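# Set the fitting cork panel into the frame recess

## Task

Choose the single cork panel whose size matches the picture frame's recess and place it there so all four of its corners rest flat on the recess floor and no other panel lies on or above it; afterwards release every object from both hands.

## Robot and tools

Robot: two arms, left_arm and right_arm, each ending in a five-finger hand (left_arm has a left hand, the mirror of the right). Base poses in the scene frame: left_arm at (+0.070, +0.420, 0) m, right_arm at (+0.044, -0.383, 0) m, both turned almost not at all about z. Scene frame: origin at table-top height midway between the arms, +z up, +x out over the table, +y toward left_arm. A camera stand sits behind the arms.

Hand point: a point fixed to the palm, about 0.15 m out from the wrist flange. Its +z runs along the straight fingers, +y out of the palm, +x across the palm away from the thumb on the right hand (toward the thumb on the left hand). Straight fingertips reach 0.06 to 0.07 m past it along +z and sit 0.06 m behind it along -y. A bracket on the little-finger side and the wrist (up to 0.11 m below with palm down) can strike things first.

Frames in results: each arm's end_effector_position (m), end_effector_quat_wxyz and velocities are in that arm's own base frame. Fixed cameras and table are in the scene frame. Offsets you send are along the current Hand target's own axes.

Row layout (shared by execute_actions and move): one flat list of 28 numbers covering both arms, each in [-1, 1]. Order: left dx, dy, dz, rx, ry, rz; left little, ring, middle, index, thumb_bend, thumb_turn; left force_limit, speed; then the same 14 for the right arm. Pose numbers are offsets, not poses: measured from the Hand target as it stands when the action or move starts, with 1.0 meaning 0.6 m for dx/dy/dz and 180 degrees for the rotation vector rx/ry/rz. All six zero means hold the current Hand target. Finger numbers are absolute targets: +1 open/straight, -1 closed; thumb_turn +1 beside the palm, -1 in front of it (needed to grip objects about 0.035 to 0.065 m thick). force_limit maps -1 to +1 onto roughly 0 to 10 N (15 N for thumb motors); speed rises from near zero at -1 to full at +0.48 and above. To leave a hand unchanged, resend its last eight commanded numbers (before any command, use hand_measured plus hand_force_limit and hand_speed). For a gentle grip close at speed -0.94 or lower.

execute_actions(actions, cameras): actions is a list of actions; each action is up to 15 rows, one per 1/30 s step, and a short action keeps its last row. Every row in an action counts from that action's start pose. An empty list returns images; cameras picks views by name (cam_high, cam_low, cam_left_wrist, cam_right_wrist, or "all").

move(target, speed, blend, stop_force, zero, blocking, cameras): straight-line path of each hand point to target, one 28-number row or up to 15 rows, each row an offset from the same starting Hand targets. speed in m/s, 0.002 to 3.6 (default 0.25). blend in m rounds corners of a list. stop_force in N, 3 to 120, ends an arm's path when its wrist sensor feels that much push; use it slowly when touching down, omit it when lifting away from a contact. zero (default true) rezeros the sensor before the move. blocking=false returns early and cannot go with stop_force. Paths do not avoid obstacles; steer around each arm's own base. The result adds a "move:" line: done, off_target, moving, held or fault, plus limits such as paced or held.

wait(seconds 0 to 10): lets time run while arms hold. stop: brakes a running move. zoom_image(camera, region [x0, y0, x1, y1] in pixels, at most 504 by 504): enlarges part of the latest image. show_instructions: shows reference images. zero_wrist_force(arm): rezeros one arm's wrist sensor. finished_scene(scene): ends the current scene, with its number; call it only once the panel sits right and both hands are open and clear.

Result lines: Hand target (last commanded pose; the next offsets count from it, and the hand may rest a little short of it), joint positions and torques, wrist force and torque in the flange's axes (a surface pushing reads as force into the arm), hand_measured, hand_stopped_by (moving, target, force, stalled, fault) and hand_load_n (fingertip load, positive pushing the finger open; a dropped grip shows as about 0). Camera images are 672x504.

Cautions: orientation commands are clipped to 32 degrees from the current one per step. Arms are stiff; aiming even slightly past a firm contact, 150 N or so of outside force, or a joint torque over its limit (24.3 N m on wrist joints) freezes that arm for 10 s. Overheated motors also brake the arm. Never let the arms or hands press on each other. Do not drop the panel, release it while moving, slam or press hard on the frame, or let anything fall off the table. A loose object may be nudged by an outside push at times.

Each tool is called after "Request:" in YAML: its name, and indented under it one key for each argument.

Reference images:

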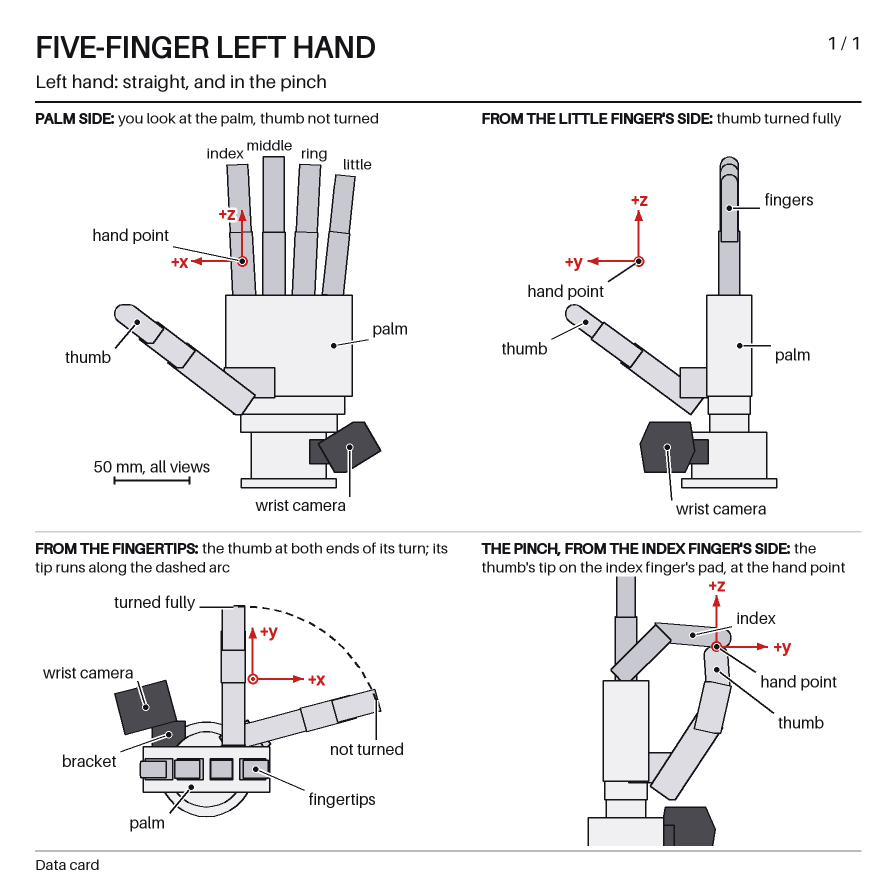

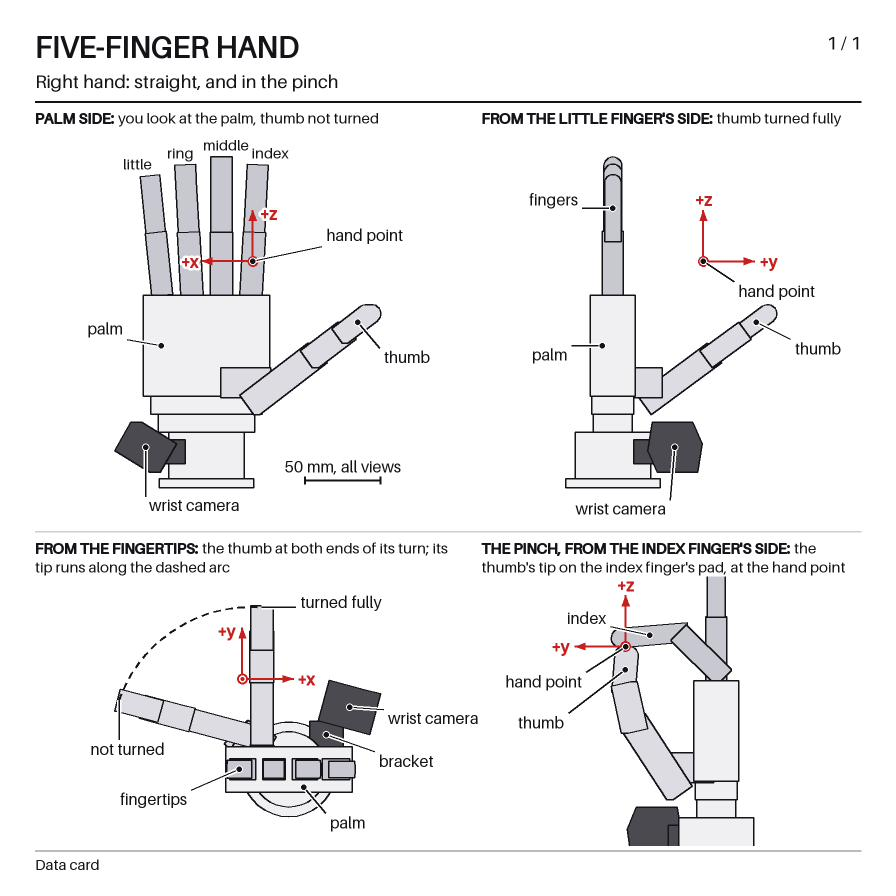

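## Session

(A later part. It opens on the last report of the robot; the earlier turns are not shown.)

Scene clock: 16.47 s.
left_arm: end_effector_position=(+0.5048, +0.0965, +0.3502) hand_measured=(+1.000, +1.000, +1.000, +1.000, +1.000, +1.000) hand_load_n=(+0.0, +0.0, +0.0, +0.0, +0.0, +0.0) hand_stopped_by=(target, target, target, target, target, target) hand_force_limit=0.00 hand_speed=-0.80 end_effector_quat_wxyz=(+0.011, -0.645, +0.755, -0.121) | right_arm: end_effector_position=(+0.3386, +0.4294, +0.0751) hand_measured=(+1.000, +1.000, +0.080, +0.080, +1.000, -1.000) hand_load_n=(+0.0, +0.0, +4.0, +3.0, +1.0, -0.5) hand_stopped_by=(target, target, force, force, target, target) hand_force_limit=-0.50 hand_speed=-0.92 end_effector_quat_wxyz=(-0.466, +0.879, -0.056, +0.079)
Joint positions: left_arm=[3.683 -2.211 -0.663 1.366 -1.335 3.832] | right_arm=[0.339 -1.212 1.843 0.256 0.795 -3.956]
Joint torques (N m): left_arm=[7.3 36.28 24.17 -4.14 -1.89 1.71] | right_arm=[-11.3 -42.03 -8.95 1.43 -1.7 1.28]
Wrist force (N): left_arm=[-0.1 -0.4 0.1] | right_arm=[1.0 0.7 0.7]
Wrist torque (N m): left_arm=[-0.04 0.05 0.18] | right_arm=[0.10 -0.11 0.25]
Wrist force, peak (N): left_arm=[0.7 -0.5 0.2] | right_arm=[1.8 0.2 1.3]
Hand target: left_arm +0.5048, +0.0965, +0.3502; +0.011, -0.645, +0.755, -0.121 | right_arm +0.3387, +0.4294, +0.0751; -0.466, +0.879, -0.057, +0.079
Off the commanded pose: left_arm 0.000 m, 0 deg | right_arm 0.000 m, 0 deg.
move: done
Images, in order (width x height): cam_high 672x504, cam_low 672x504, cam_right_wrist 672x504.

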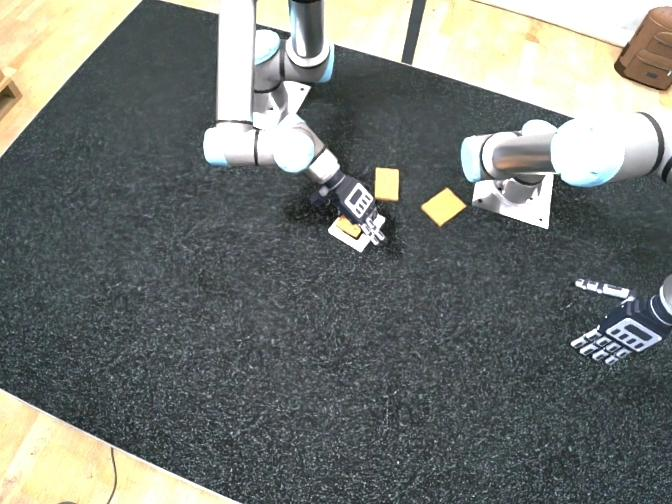

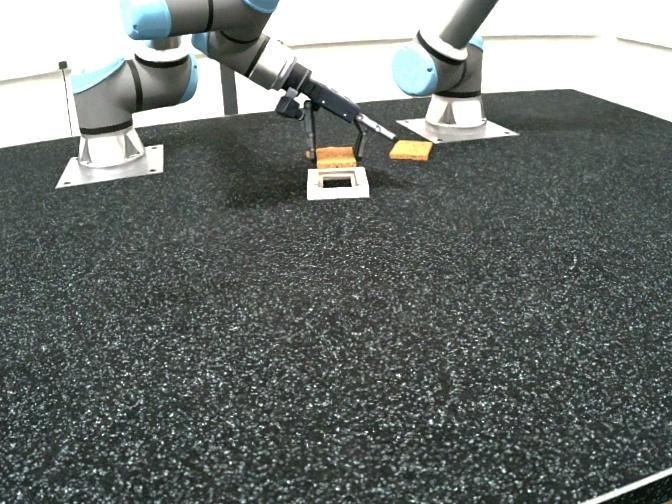

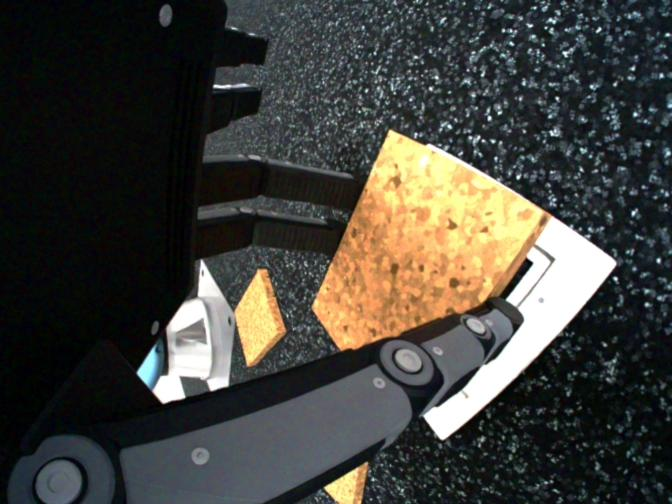

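Request:
move:
  target: [0,0,0,0,0,0,1,1,1,1,1,1,0,-0.8,-0.0303,0.0467,0.0357,-0.0009,0.0083,0.0055,1,1,-0.1,-0.1,1,-1,-0.5,-0.92]
  cameras: ["cam_right_wrist","cam_low"]
  speed: 0.06

Request:
zoom_image:
  camera: "cam_low"
  region: [290, 140, 380, 210]

Request:
zoom_image:
  camera: "cam_right_wrist"
  region: [360, 80, 440, 160]

Request:
zoom_image:
  camera: "cam_right_wrist"
  region: [520, 180, 640, 280]

Request:
zoom_image:
  camera: "cam_right_wrist"
  region: [280, 270, 360, 350]

Request:
zoom_image:
  camera: "cam_right_wrist"
  region: [370, 400, 450, 480]

Scene clock: 18.43 s.
left_arm: end_effector_position=(+0.5048, +0.0965, +0.3502) hand_measured=(+1.000, +1.000, +1.000, +1.000, +1.000, +1.000) hand_load_n=(+0.0, +0.0, +0.0, +0.0, +0.0, +0.0) hand_stopped_by=(target, target, target, target, target, target) hand_force_limit=0.00 hand_speed=-0.80 end_effector_quat_wxyz=(+0.011, -0.645, +0.755, -0.121) | right_arm: end_effector_position=(+0.3241, +0.4343, +0.0383) hand_measured=(+1.000, +1.000, +0.080, +0.080, +1.000, -1.000) hand_load_n=(+0.0, +0.0, +3.5, +2.5, +1.0, -0.5) hand_stopped_by=(target, target, force, force, target, target) hand_force_limit=-0.50 hand_speed=-0.92 end_effector_quat_wxyz=(-0.464, +0.879, -0.070, +0.087)
Joint positions: left_arm=[3.683 -2.211 -0.663 1.366 -1.335 3.832] | right_arm=[0.371 -1.19 1.919 0.113 0.836 -3.891]
Joint torques (N m): left_arm=[7.84 35.87 23.15 -4.19 -1.84 1.69] | right_arm=[-11.5 -42.12 -25.88 2.75 -3.24 -2.15]
Wrist force (N): left_arm=[0.5 -0.4 0.2] | right_arm=[1.0 0.5 0.6]
Wrist torque (N m): left_arm=[-0.05 -0.01 0.21] | right_arm=[0.08 -0.09 0.21]
Wrist force, peak (N): left_arm=[0.8 -0.4 0.1] | right_arm=[0.6 1.1 1.2]
Hand target: left_arm +0.5048, +0.0965, +0.3502; +0.011, -0.645, +0.755, -0.121 | right_arm +0.3243, +0.4342, +0.0385; -0.465, +0.878, -0.070, +0.087
Off the commanded pose: left_arm 0.000 m, 0 deg | right_arm 0.000 m, 0 deg.
move: done
Images, in order (width x height): cam_low 672x504, cam_right_wrist 672x504.

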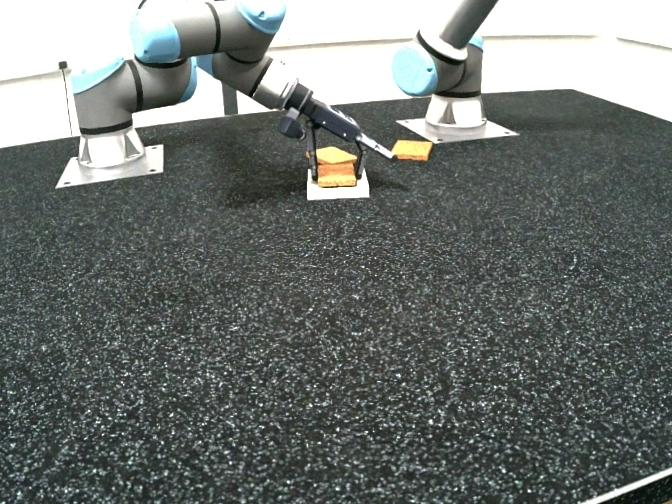

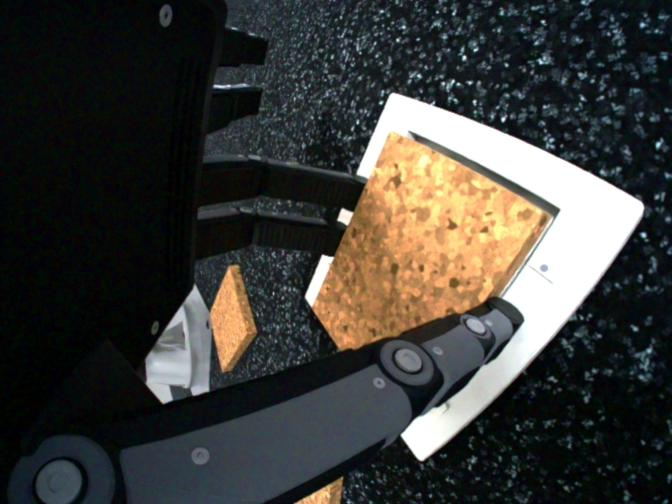

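Scaled by 5.600 from the camera's 672x504 image, which has a finer 960x720 frame.

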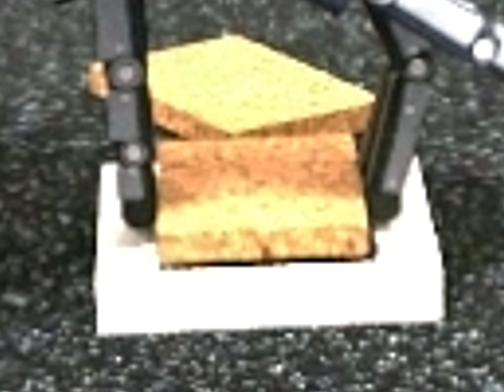

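Scaled by 6.300 from the camera's 672x504 image, which has a finer 960x720 frame.

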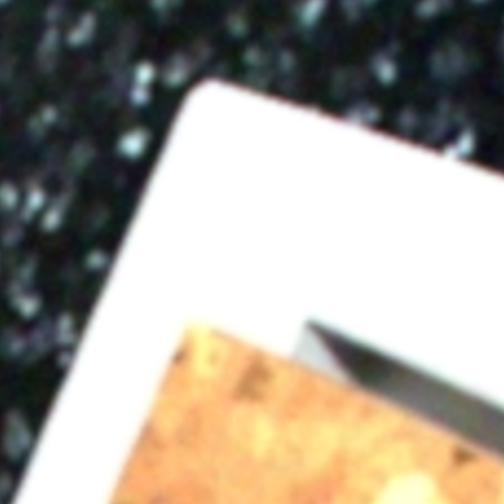

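Scaled by 4.200 from the camera's 672x504 image, which has a finer 960x720 frame.

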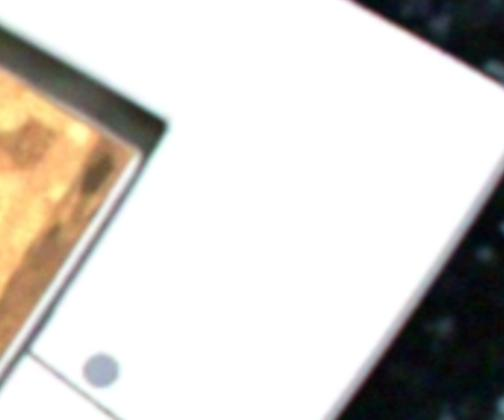

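Scaled by 6.300 from the camera's 672x504 image, which has a finer 960x720 frame.

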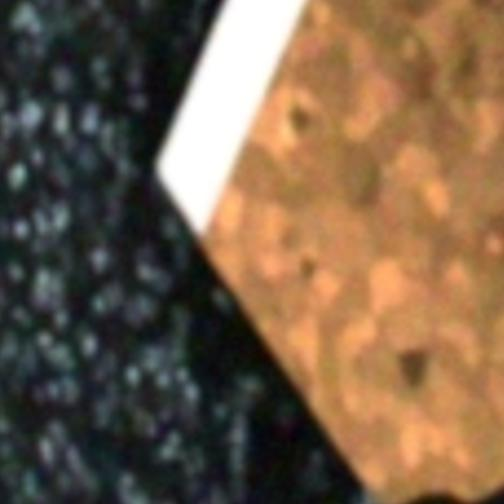

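Scaled by 6.300 from the camera's 672x504 image, which has a finer 960x720 frame.

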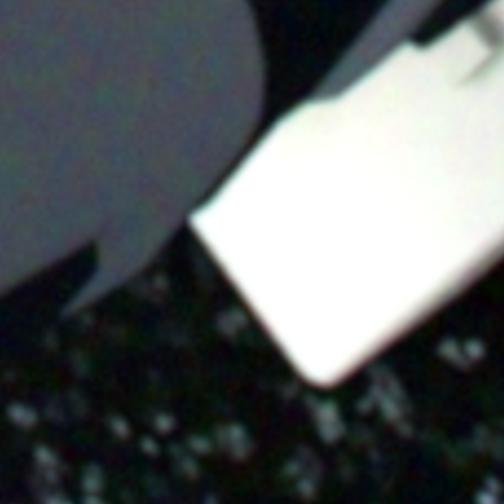

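Request:
zoom_image:
  camera: "cam_right_wrist"
  region: [600, 170, 670, 230]

Request:
zoom_image:
  camera: "cam_right_wrist"
  region: [530, 195, 570, 235]

Scaled by 7.200 from the camera's 672x504 image, which has a finer 960x720 frame.

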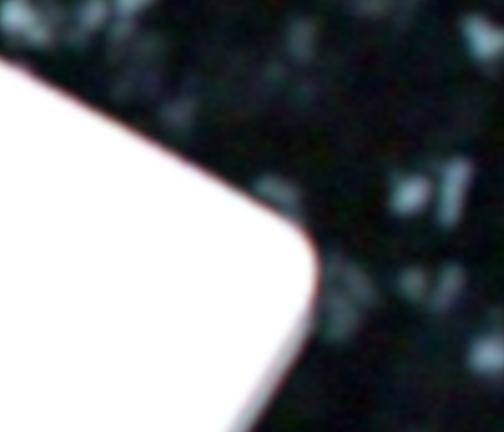

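Scaled by 12.600 from the camera's 672x504 image, which has a finer 960x720 frame.

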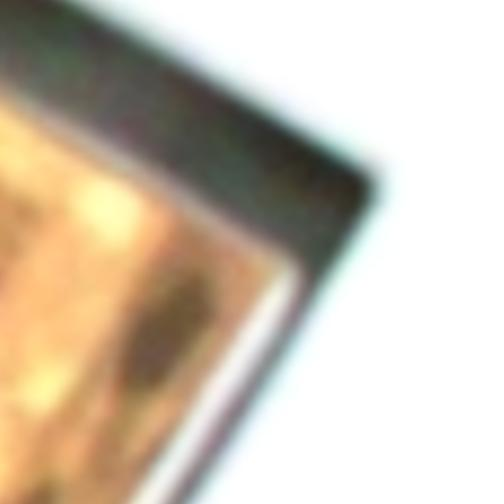

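Request:
move:
  target: [0,0,0,0,0,0,1,1,1,1,1,1,0,-0.8,0.0033,0.0017,0.002,0,0,0,1,1,-0.1,-0.1,1,-1,-0.5,-0.92]
  cameras: []
  speed: 0.02

Request:
move:
  target: [0,0,0,0,0,0,1,1,1,1,1,1,0,-0.8,-0.0006,0.0062,0.0041,0,0,0,1,1,-0.1,-0.1,1,-1,-0.5,-0.92]
  cameras: ["cam_right_wrist","cam_low"]
  speed: 0.007
  stop_force: 3

Request:
zoom_image:
  camera: "cam_low"
  region: [290, 140, 380, 210]

Request:
zoom_image:
  camera: "cam_right_wrist"
  region: [370, 110, 430, 160]

Request:
zoom_image:
  camera: "cam_right_wrist"
  region: [530, 195, 570, 235]

Request:
zoom_image:
  camera: "cam_right_wrist"
  region: [280, 270, 360, 350]

Scene clock: 20.07 s.
left_arm: end_effector_position=(+0.5048, +0.0965, +0.3502) hand_measured=(+1.000, +1.000, +1.000, +1.000, +1.000, +1.000) hand_load_n=(+0.0, +0.0, +0.0, +0.0, +0.0, +0.0) hand_stopped_by=(target, target, target, target, target, target) hand_force_limit=0.00 hand_speed=-0.80 end_effector_quat_wxyz=(+0.011, -0.645, +0.755, -0.121) | right_arm: end_effector_position=(+0.3265, +0.4342, +0.0371) hand_measured=(+1.000, +1.000, +0.080, +0.080, +1.000, -1.000) hand_load_n=(+0.0, +0.0, +3.5, +3.0, +1.0, -0.5) hand_stopped_by=(target, target, force, force, target, target) hand_force_limit=-0.50 hand_speed=-0.92 end_effector_quat_wxyz=(-0.465, +0.878, -0.070, +0.087)
Joint positions: left_arm=[3.683 -2.211 -0.663 1.366 -1.335 3.832] | right_arm=[0.368 -1.184 1.915 0.113 0.834 -3.893]
Joint torques (N m): left_arm=[6.41 37.19 23.2 -4.21 -1.74 1.68] | right_arm=[-8.57 -27.76 -22.05 -0.88 -2.96 -1.81]
Wrist force (N): left_arm=[0.3 -0.5 0.1] | right_arm=[1.0 0.6 0.6]
Wrist torque (N m): left_arm=[-0.06 0.00 0.20] | right_arm=[0.09 -0.10 0.23]
Wrist force, peak (N): left_arm=[0.6 -0.6 0.2] | right_arm=[1.1 0.6 0.9]
Hand target: left_arm +0.5048, +0.0965, +0.3502; +0.011, -0.645, +0.755, -0.121 | right_arm +0.3264, +0.4342, +0.0371; -0.465, +0.878, -0.070, +0.087
Off the commanded pose: left_arm 0.000 m, 0 deg | right_arm 0.000 m, 0 deg.
move: done
No camera images: "cameras" was empty.

Scene clock: 21.27 s.
left_arm: end_effector_position=(+0.5048, +0.0965, +0.3502) hand_measured=(+1.000, +1.000, +1.000, +1.000, +1.000, +1.000) hand_load_n=(+0.0, +0.0, +0.0, +0.0, +0.0, +0.0) hand_stopped_by=(target, target, target, target, target, target) hand_force_limit=0.00 hand_speed=-0.80 end_effector_quat_wxyz=(+0.011, -0.645, +0.755, -0.121) | right_arm: end_effector_position=(+0.3266, +0.4343, +0.0363) hand_measured=(+1.000, +1.000, +0.080, +0.080, +1.000, -1.000) hand_load_n=(+0.0, +0.0, +3.5, +2.5, +1.0, -1.0) hand_stopped_by=(target, target, force, force, target, target) hand_force_limit=-0.50 hand_speed=-0.92 end_effector_quat_wxyz=(-0.465, +0.878, -0.070, +0.087)
Joint positions: left_arm=[3.683 -2.211 -0.663 1.366 -1.335 3.832] | right_arm=[0.368 -1.183 1.915 0.111 0.834 -3.893]
Joint torques (N m): left_arm=[5.38 37.13 23.71 -4.17 -1.58 1.56] | right_arm=[-8.76 -41.17 -25.06 2.92 -1.32 -1.64]
Wrist force (N): left_arm=[-0.1 -0.4 -0.1] | right_arm=[1.2 -2.5 -1.1]
Wrist torque (N m): left_arm=[-0.04 0.05 0.17] | right_arm=[-0.17 -0.09 0.18]
Wrist force, peak (N): left_arm=[0.4 -0.6 0.3] | right_arm=[1.4 -7.4 -3.6]
Hand target: left_arm +0.5048, +0.0965, +0.3502; +0.011, -0.645, +0.755, -0.121 | right_arm +0.3266, +0.4343, +0.0363; -0.465, +0.878, -0.070, +0.087 (not the last commanded pose)
Off the commanded pose: left_arm 0.000 m, 0 deg | right_arm 0.004 m, 0 deg.
move: contact (right_arm)
Images, in order (width x height): cam_low 672x504, cam_right_wrist 672x504.

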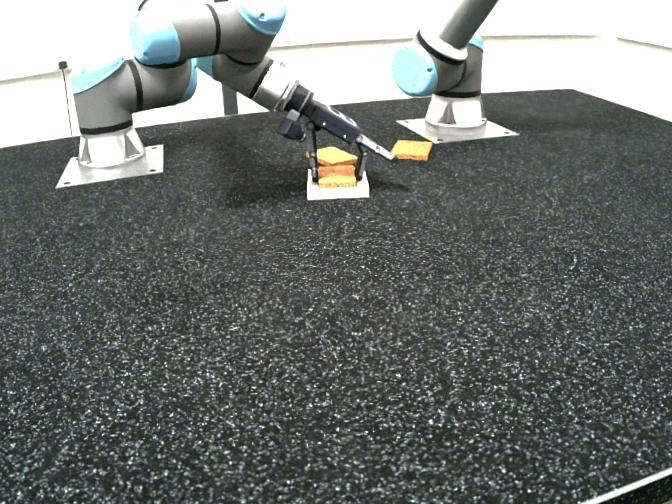

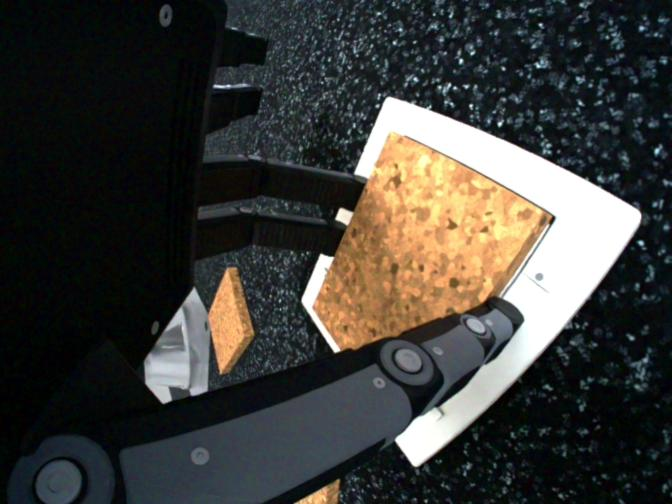

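Scaled by 5.600 from the camera's 672x504 image, which has a finer 960x720 frame.

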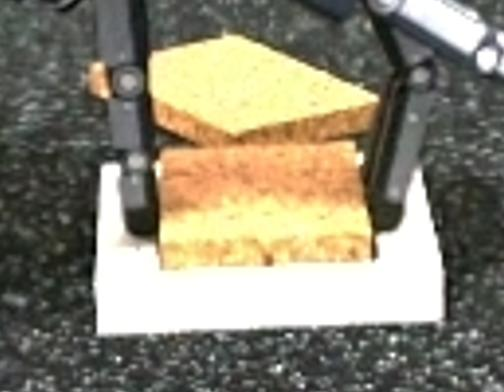

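Scaled by 8.400 from the camera's 672x504 image, which has a finer 960x720 frame.

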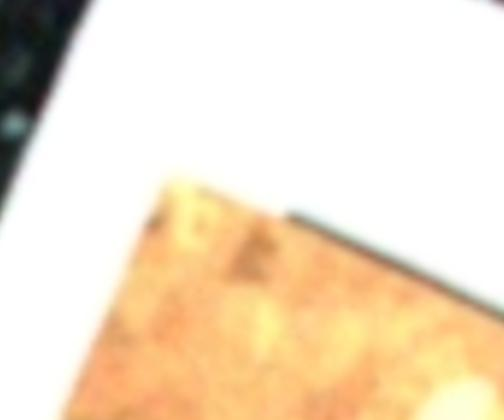

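Scaled by 12.600 from the camera's 672x504 image, which has a finer 960x720 frame.

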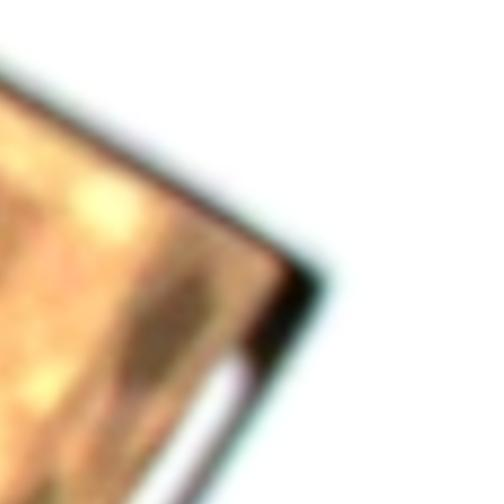

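Scaled by 6.300 from the camera's 672x504 image, which has a finer 960x720 frame.

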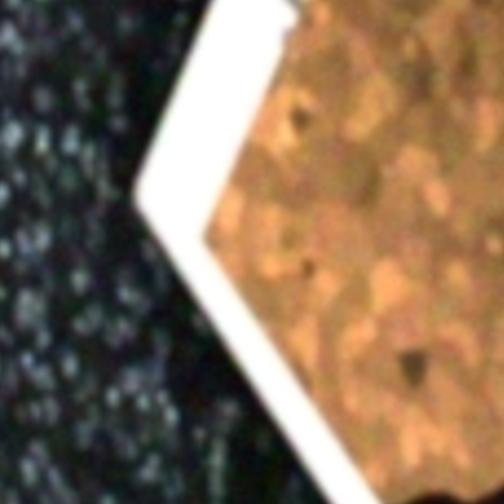

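Request:
move:
  target:
    - [0,0,0,0,0,0,1,1,1,1,1,1,0,-0.8,-0.0003,0.0005,-0.0007,-0.0001,0.0014,0.0009,1,1,-0.1,-0.1,1,-1,-0.5,-0.92]
    - [0,0,0,0,0,0,1,1,1,1,1,1,0,-0.8,-0.0003,0.0005,-0.0007,-0.0001,0.0014,0.0009,1,1,0.25,0.25,1,-1,-0.5,-0.7]
  cameras: ["cam_right_wrist","cam_low"]
  speed: 0.01

Request:
zoom_image:
  camera: "cam_low"
  region: [290, 140, 380, 210]

Request:
zoom_image:
  camera: "cam_right_wrist"
  region: [280, 90, 580, 370]

Scene clock: 22.97 s.
left_arm: end_effector_position=(+0.5048, +0.0965, +0.3502) hand_measured=(+1.000, +1.000, +1.000, +1.000, +1.000, +1.000) hand_load_n=(+0.0, +0.0, +0.0, +0.0, +0.0, +0.0) hand_stopped_by=(target, target, target, target, target, target) hand_force_limit=0.00 hand_speed=-0.80 end_effector_quat_wxyz=(+0.011, -0.645, +0.755, -0.121) | right_arm: end_effector_position=(+0.3263, +0.4338, +0.0363) hand_measured=(+1.000, +1.000, +0.250, +0.250, +1.000, -1.000) hand_load_n=(+0.0, +0.0, +0.0, +0.0, +0.0, -1.5) hand_stopped_by=(target, target, target, target, target, target) hand_force_limit=-0.50 hand_speed=-0.70 end_effector_quat_wxyz=(-0.464, +0.878, -0.073, +0.088)
Joint positions: left_arm=[3.683 -2.211 -0.663 1.366 -1.335 3.832] | right_arm=[0.368 -1.186 1.919 0.106 0.838 -3.887]
Joint torques (N m): left_arm=[6.95 36.41 22.15 -4 -1.58 1.71] | right_arm=[11.06 -28.91 -15.87 2.77 -1.31 -1.82]
Wrist force (N): left_arm=[0.4 -0.3 0.0] | right_arm=[2.0 -2.0 -1.7]
Wrist torque (N m): left_arm=[-0.03 -0.02 0.21] | right_arm=[-0.16 -0.12 0.08]
Wrist force, peak (N): left_arm=[0.3 -0.8 0.0] | right_arm=[2.2 -2.1 -1.8]
Hand target: left_arm +0.5048, +0.0965, +0.3502; +0.011, -0.645, +0.755, -0.121 | right_arm +0.3263, +0.4338, +0.0363; -0.464, +0.878, -0.073, +0.088
Off the commanded pose: left_arm 0.000 m, 0 deg | right_arm 0.000 m, 0 deg.
move: done
Images, in order (width x height): cam_low 672x504, cam_right_wrist 672x504.

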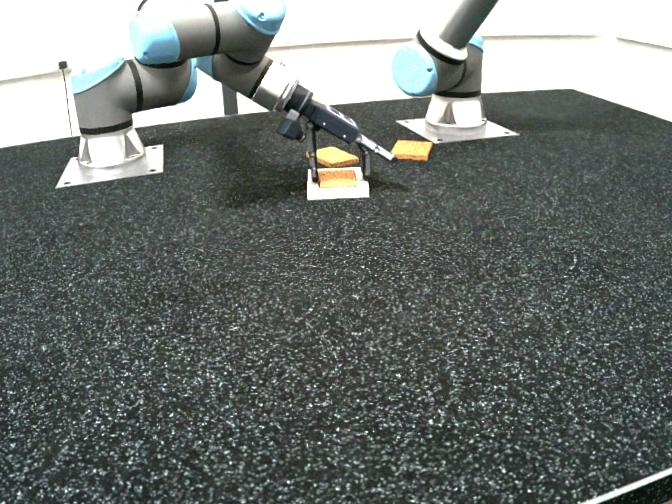

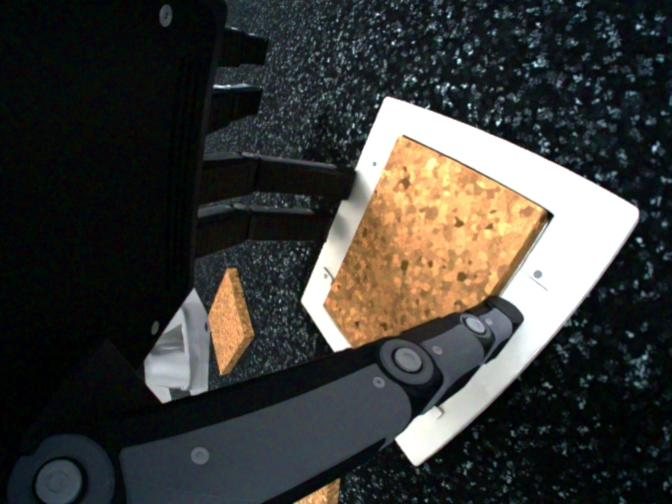

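Scaled by 5.600 from the camera's 672x504 image, which has a finer 960x720 frame.

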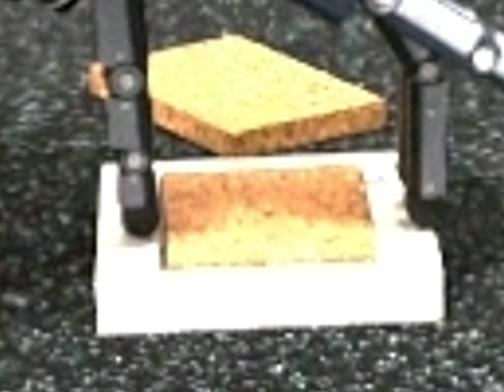

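Scaled by 1.680 from the camera's 672x504 image, which has a finer 960x720 frame.

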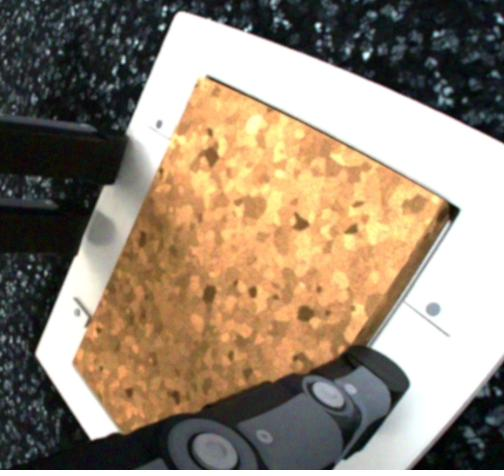

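Request:
move:
  target:
    - [0,0,0,0,0,0,1,1,1,1,1,1,0,-0.8,0.0014,-0.0138,-0.0092,0,0,0,1,1,0.25,0.25,1,-1,-0.5,-0.7]
    - [0,0,0,0,0,0,1,1,1,1,1,1,0,-0.8,0.0157,-0.1518,-0.1011,0,0,0,1,1,0.25,0.25,1,-1,-0.5,-0.7]
  cameras: ["cam_right_wrist","cam_low"]
  speed: [0.03,0.15]
  blend: [0.004,0]

Request:
zoom_image:
  camera: "cam_low"
  region: [295, 155, 380, 210]

Request:
zoom_image:
  camera: "cam_right_wrist"
  region: [400, 130, 640, 370]

Scene clock: 24.57 s.
left_arm: end_effector_position=(+0.5048, +0.0965, +0.3502) hand_measured=(+1.000, +1.000, +1.000, +1.000, +1.000, +1.000) hand_load_n=(+0.0, +0.0, +0.0, +0.0, +0.0, +0.0) hand_stopped_by=(target, target, target, target, target, target) hand_force_limit=0.00 hand_speed=-0.80 end_effector_quat_wxyz=(+0.011, -0.645, +0.755, -0.121) | right_arm: end_effector_position=(+0.3262, +0.4340, +0.1461) hand_measured=(+1.000, +1.000, +0.250, +0.250, +1.000, -1.000) hand_load_n=(+0.0, +0.0, +0.0, +0.0, +0.0, +0.0) hand_stopped_by=(target, target, target, target, target, target) hand_force_limit=-0.50 hand_speed=-0.70 end_effector_quat_wxyz=(-0.464, +0.878, -0.073, +0.088)
Joint positions: left_arm=[3.683 -2.211 -0.663 1.366 -1.335 3.832] | right_arm=[0.369 -1.337 1.791 0.384 0.838 -3.887]
Joint torques (N m): left_arm=[6.27 36.43 23.27 -4.1 -1.35 1.64] | right_arm=[-9.69 -20.18 -9.1 1.45 -0.98 -2.27]
Wrist force (N): left_arm=[0.6 -0.3 -0.1] | right_arm=[0.7 0.4 0.5]
Wrist torque (N m): left_arm=[-0.02 -0.04 0.21] | right_arm=[0.06 -0.07 0.19]
Wrist force, peak (N): left_arm=[0.6 -0.6 -0.1] | right_arm=[2.0 -2.1 -1.9]
Hand target: left_arm +0.5048, +0.0965, +0.3502; +0.011, -0.645, +0.755, -0.121 | right_arm +0.3262, +0.4340, +0.1461; -0.464, +0.878, -0.073, +0.088
Off the commanded pose: left_arm 0.000 m, 0 deg | right_arm 0.000 m, 0 deg.
move: done
Images, in order (width x height): cam_low 672x504, cam_right_wrist 672x504.

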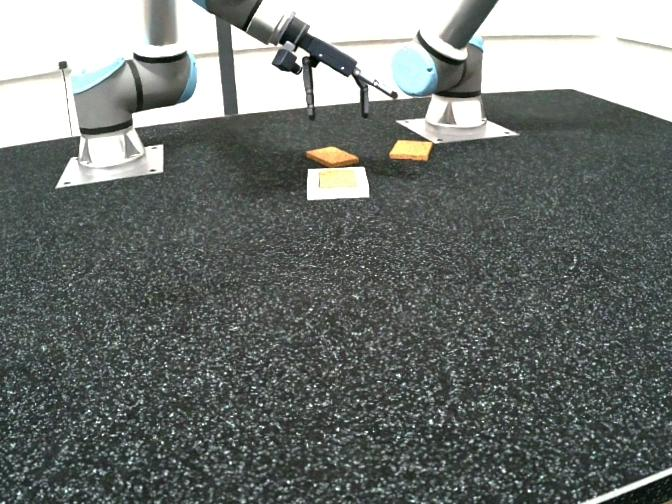

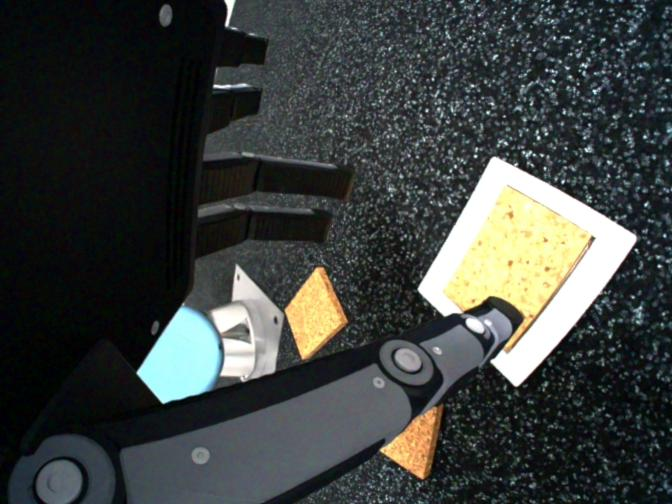

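Scaled by 5.929 from the camera's 672x504 image, which has a finer 960x720 frame.

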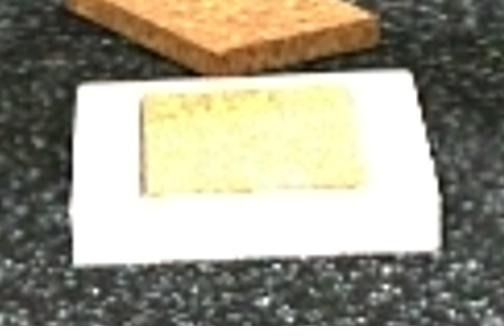

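Scaled by 2.100 from the camera's 672x504 image, which has a finer 960x720 frame.

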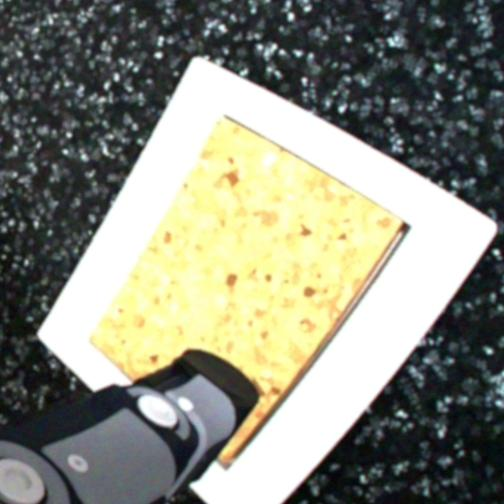

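Request:
move:
  target: [0,0,0,0,0,0,1,1,1,1,1,1,0,-0.8,-0.0995,0.112,-0.0297,-0.3236,0.215,0.1133,1,1,1,1,1,1,0,0.3]
  cameras: ["cam_right_wrist","cam_low"]
  speed: 0.3

Request:
zoom_image:
  camera: "cam_low"
  region: [280, 110, 400, 210]

Request:
zoom_image:
  camera: "cam_right_wrist"
  region: [180, 70, 400, 290]

Scene clock: 27.73 s.
left_arm: end_effector_position=(+0.5048, +0.0965, +0.3502) hand_measured=(+1.000, +1.000, +1.000, +1.000, +1.000, +1.000) hand_load_n=(+0.0, +0.0, +0.0, +0.0, +0.0, +0.0) hand_stopped_by=(target, target, target, target, target, target) hand_force_limit=0.00 hand_speed=-0.80 end_effector_quat_wxyz=(+0.011, -0.645, +0.755, -0.121) | right_arm: end_effector_position=(+0.2610, +0.3947, +0.0951) hand_measured=(+1.000, +1.000, +1.000, +1.000, +1.000, +1.000) hand_load_n=(+0.0, +0.0, +0.0, +0.0, +0.0, +0.0) hand_stopped_by=(target, target, target, target, target, target) hand_force_limit=0.00 hand_speed=0.30 end_effector_quat_wxyz=(+0.051, +0.887, -0.393, +0.236)
Joint positions: left_arm=[3.683 -2.211 -0.663 1.366 -1.335 3.832] | right_arm=[0.88 -0.913 1.332 1.119 2.058 -3.007]
Joint torques (N m): left_arm=[5.32 35.91 22.35 -3.85 -1.2 1.7] | right_arm=[-12.1 -46.64 -8.02 2.81 -0.95 0.39]
Wrist force (N): left_arm=[0.3 -0.4 -0.2] | right_arm=[0.7 -0.3 0.7]
Wrist torque (N m): left_arm=[-0.04 -0.01 0.19] | right_arm=[-0.08 -0.10 0.10]
Wrist force, peak (N): left_arm=[0.7 -0.5 0.1] | right_arm=[1.0 0.6 0.6]
Hand target: left_arm +0.5048, +0.0965, +0.3502; +0.011, -0.645, +0.755, -0.121 | right_arm +0.2610, +0.3946, +0.0951; +0.051, +0.887, -0.393, +0.236
Off the commanded pose: left_arm 0.000 m, 0 deg | right_arm 0.000 m, 0 deg.
move: done
Images, in order (width x height): cam_low 672x504, cam_right_wrist 672x504.

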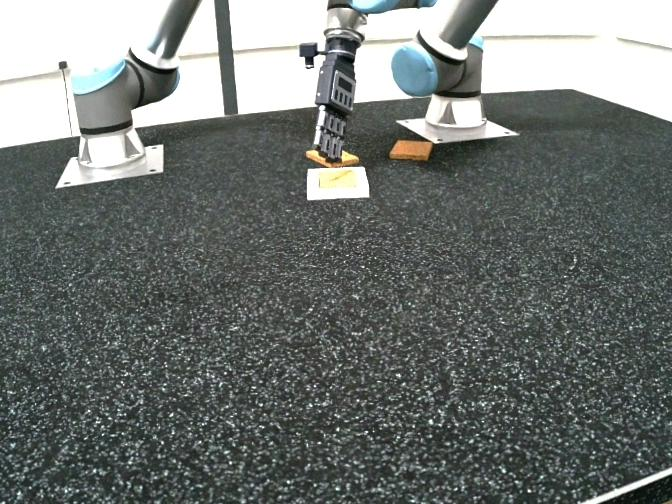

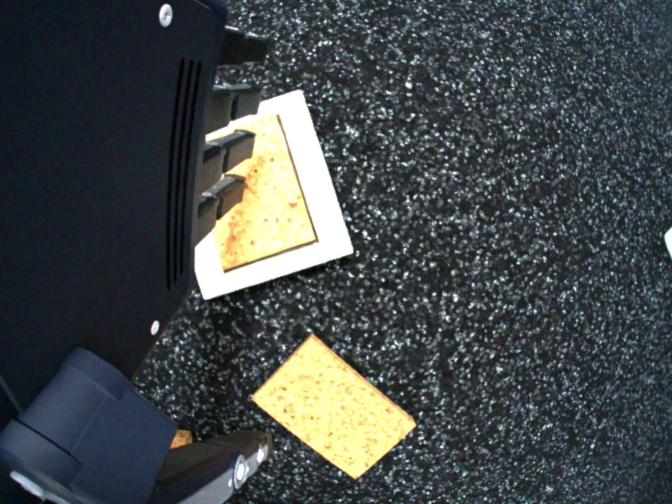

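Scaled by 4.200 from the camera's 672x504 image, which has a finer 960x720 frame.

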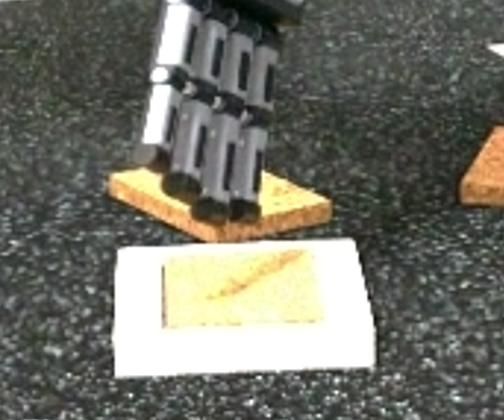

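Scaled by 2.291 from the camera's 672x504 image, which has a finer 960x720 frame.

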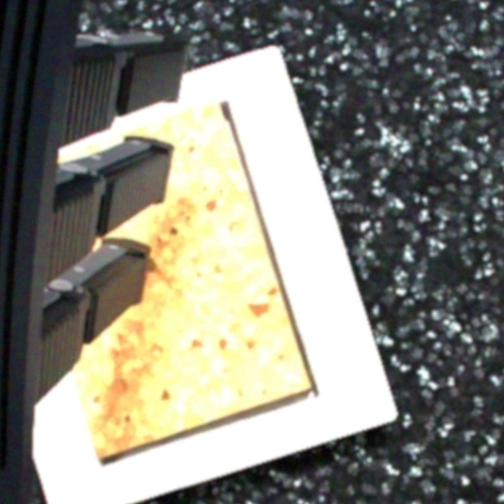

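Request:
move:
  target: [0,0,0,0,0,0,1,1,1,1,1,1,0,-0.8,-0.0269,0.0055,0.0515,0,0,0,1,1,1,1,1,1,0,0.3]
  cameras: []
  speed: 0.02
  stop_force: 4

Request:
move:
  target: [0,0,0,0,0,0,1,1,1,1,1,1,0,-0.8,0.1238,-0.1152,-0.1463,0,0,0,1,1,1,1,1,1,0,0.3]
  cameras: ["cam_right_wrist","cam_low"]
  speed: 0.2

Request:
zoom_image:
  camera: "cam_low"
  region: [295, 155, 380, 210]

Request:
zoom_image:
  camera: "cam_right_wrist"
  region: [220, 130, 460, 370]

Scene clock: 30.07 s.
left_arm: end_effector_position=(+0.5048, +0.0965, +0.3502) hand_measured=(+1.000, +1.000, +1.000, +1.000, +1.000, +1.000) hand_load_n=(+0.0, +0.0, +0.0, +0.0, +0.0, +0.0) hand_stopped_by=(target, target, target, target, target, target) hand_force_limit=0.00 hand_speed=-0.80 end_effector_quat_wxyz=(+0.011, -0.645, +0.755, -0.121) | right_arm: end_effector_position=(+0.2610, +0.3947, +0.0715) hand_measured=(+1.000, +1.000, +1.000, +1.000, +1.000, +1.000) hand_load_n=(+0.0, +0.0, +0.0, +0.0, +0.0, +0.0) hand_stopped_by=(target, target, target, target, target, target) hand_force_limit=0.00 hand_speed=0.30 end_effector_quat_wxyz=(+0.052, +0.887, -0.393, +0.236)
Joint positions: left_arm=[3.683 -2.211 -0.663 1.366 -1.335 3.832] | right_arm=[0.88 -0.888 1.356 1.071 2.058 -3.007]
Joint torques (N m): left_arm=[5.48 36.66 22 -3.88 -1.26 1.7] | right_arm=[-3.21 -53.19 -26.79 2.14 1.72 1.09]
Wrist force (N): left_arm=[0.5 -0.3 0.1] | right_arm=[2.1 -0.7 -2.8]
Wrist torque (N m): left_arm=[-0.02 -0.03 0.21] | right_arm=[0.14 0.00 0.16]
Wrist force, peak (N): left_arm=[0.6 -0.5 0.4] | right_arm=[4.9 -1.2 -9.6]
Hand target: left_arm +0.5048, +0.0965, +0.3502; +0.011, -0.645, +0.755, -0.121 | right_arm +0.2610, +0.3947, +0.0715; +0.052, +0.887, -0.393, +0.236 (not the last commanded pose)
Off the commanded pose: left_arm 0.000 m, 0 deg | right_arm 0.011 m, 0 deg.
move: contact (right_arm)
No camera images: "cameras" was empty.

Scene clock: 31.23 s.
left_arm: end_effector_position=(+0.5048, +0.0965, +0.3502) hand_measured=(+1.000, +1.000, +1.000, +1.000, +1.000, +1.000) hand_load_n=(+0.0, +0.0, +0.0, +0.0, +0.0, +0.0) hand_stopped_by=(target, target, target, target, target, target) hand_force_limit=0.00 hand_speed=-0.80 end_effector_quat_wxyz=(+0.011, -0.645, +0.755, -0.121) | right_arm: end_effector_position=(+0.3207, +0.4164, +0.1895) hand_measured=(+1.000, +1.000, +1.000, +1.000, +1.000, +1.000) hand_load_n=(+0.0, +0.0, +0.0, +0.0, +0.0, +0.0) hand_stopped_by=(target, target, target, target, target, target) hand_force_limit=0.00 hand_speed=0.30 end_effector_quat_wxyz=(+0.052, +0.887, -0.393, +0.236)
Joint positions: left_arm=[3.683 -2.211 -0.663 1.366 -1.335 3.832] | right_arm=[0.824 -0.861 0.985 1.386 2.056 -3.07]
Joint torques (N m): left_arm=[6.09 35.97 22.06 -3.92 -1.14 1.79] | right_arm=[10.33 -58.27 -26.63 2.93 0.63 1.44]
Wrist force (N): left_arm=[0.3 -0.3 0.1] | right_arm=[0.9 0.1 0.5]
Wrist torque (N m): left_arm=[-0.03 0.00 0.20] | right_arm=[-0.02 -0.12 0.04]
Wrist force, peak (N): left_arm=[0.4 -0.5 0.4] | right_arm=[2.0 -0.3 -2.6]
Hand target: left_arm +0.5048, +0.0965, +0.3502; +0.011, -0.645, +0.755, -0.121 | right_arm +0.3207, +0.4164, +0.1897; +0.052, +0.887, -0.393, +0.236
Off the commanded pose: left_arm 0.000 m, 0 deg | right_arm 0.000 m, 0 deg.
move: done
Images, in order (width x height): cam_low 672x504, cam_right_wrist 672x504.

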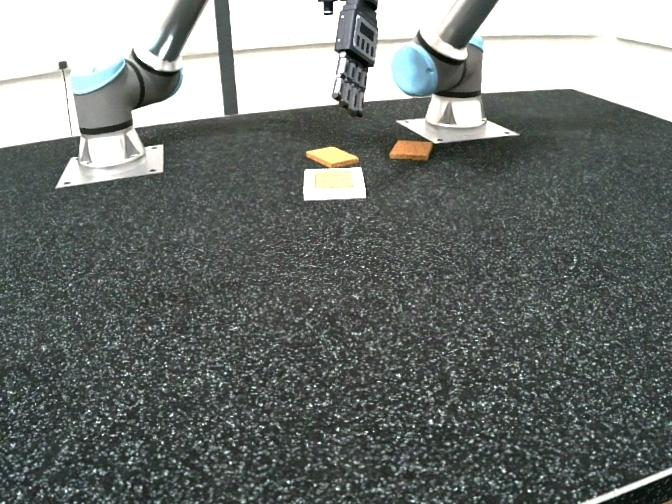

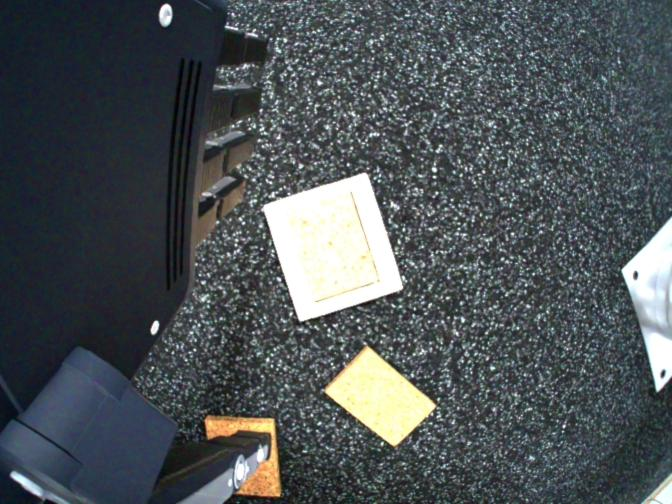

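Scaled by 5.929 from the camera's 672x504 image, which has a finer 960x720 frame.

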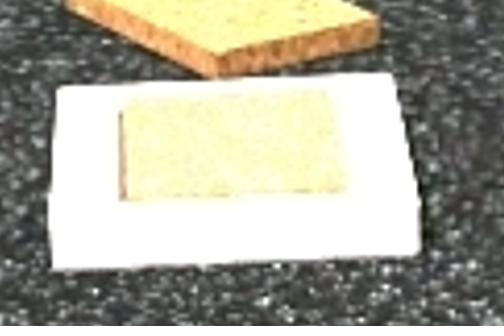

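Scaled by 2.100 from the camera's 672x504 image, which has a finer 960x720 frame.

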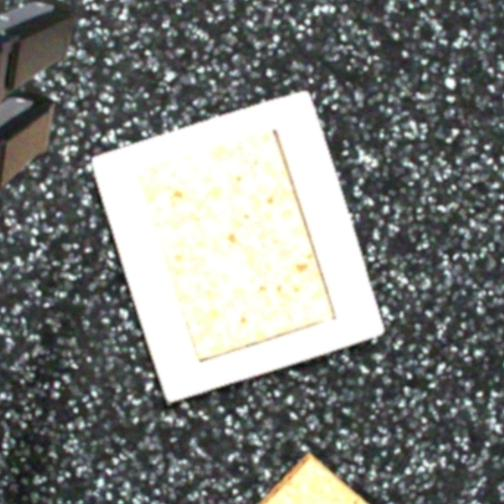

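Request:
zoom_image:
  camera: "cam_right_wrist"
  region: [270, 180, 330, 240]

Request:
zoom_image:
  camera: "cam_right_wrist"
  region: [290, 270, 400, 330]

Request:
zoom_image:
  camera: "cam_right_wrist"
  region: [330, 170, 390, 230]

Scaled by 8.400 from the camera's 672x504 image, which has a finer 960x720 frame.

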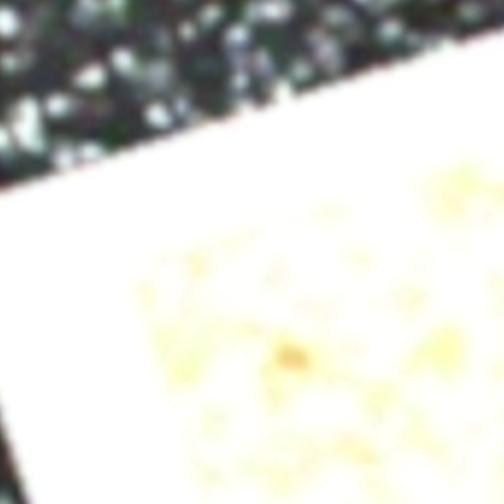

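Scaled by 4.582 from the camera's 672x504 image, which has a finer 960x720 frame.

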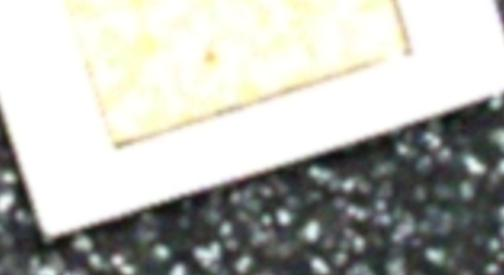

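Scaled by 8.400 from the camera's 672x504 image, which has a finer 960x720 frame.

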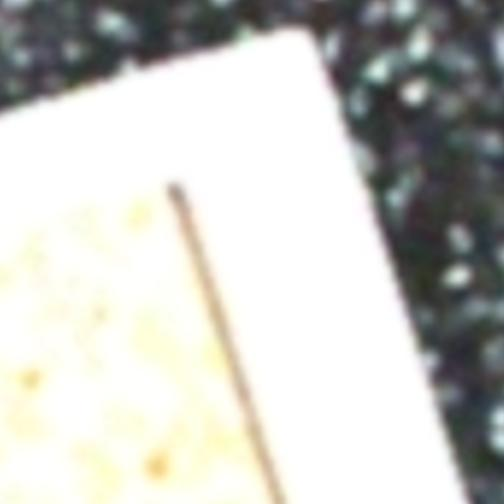

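Request:
finished_scene:
  scene: 2

The scene is finished: the task was done.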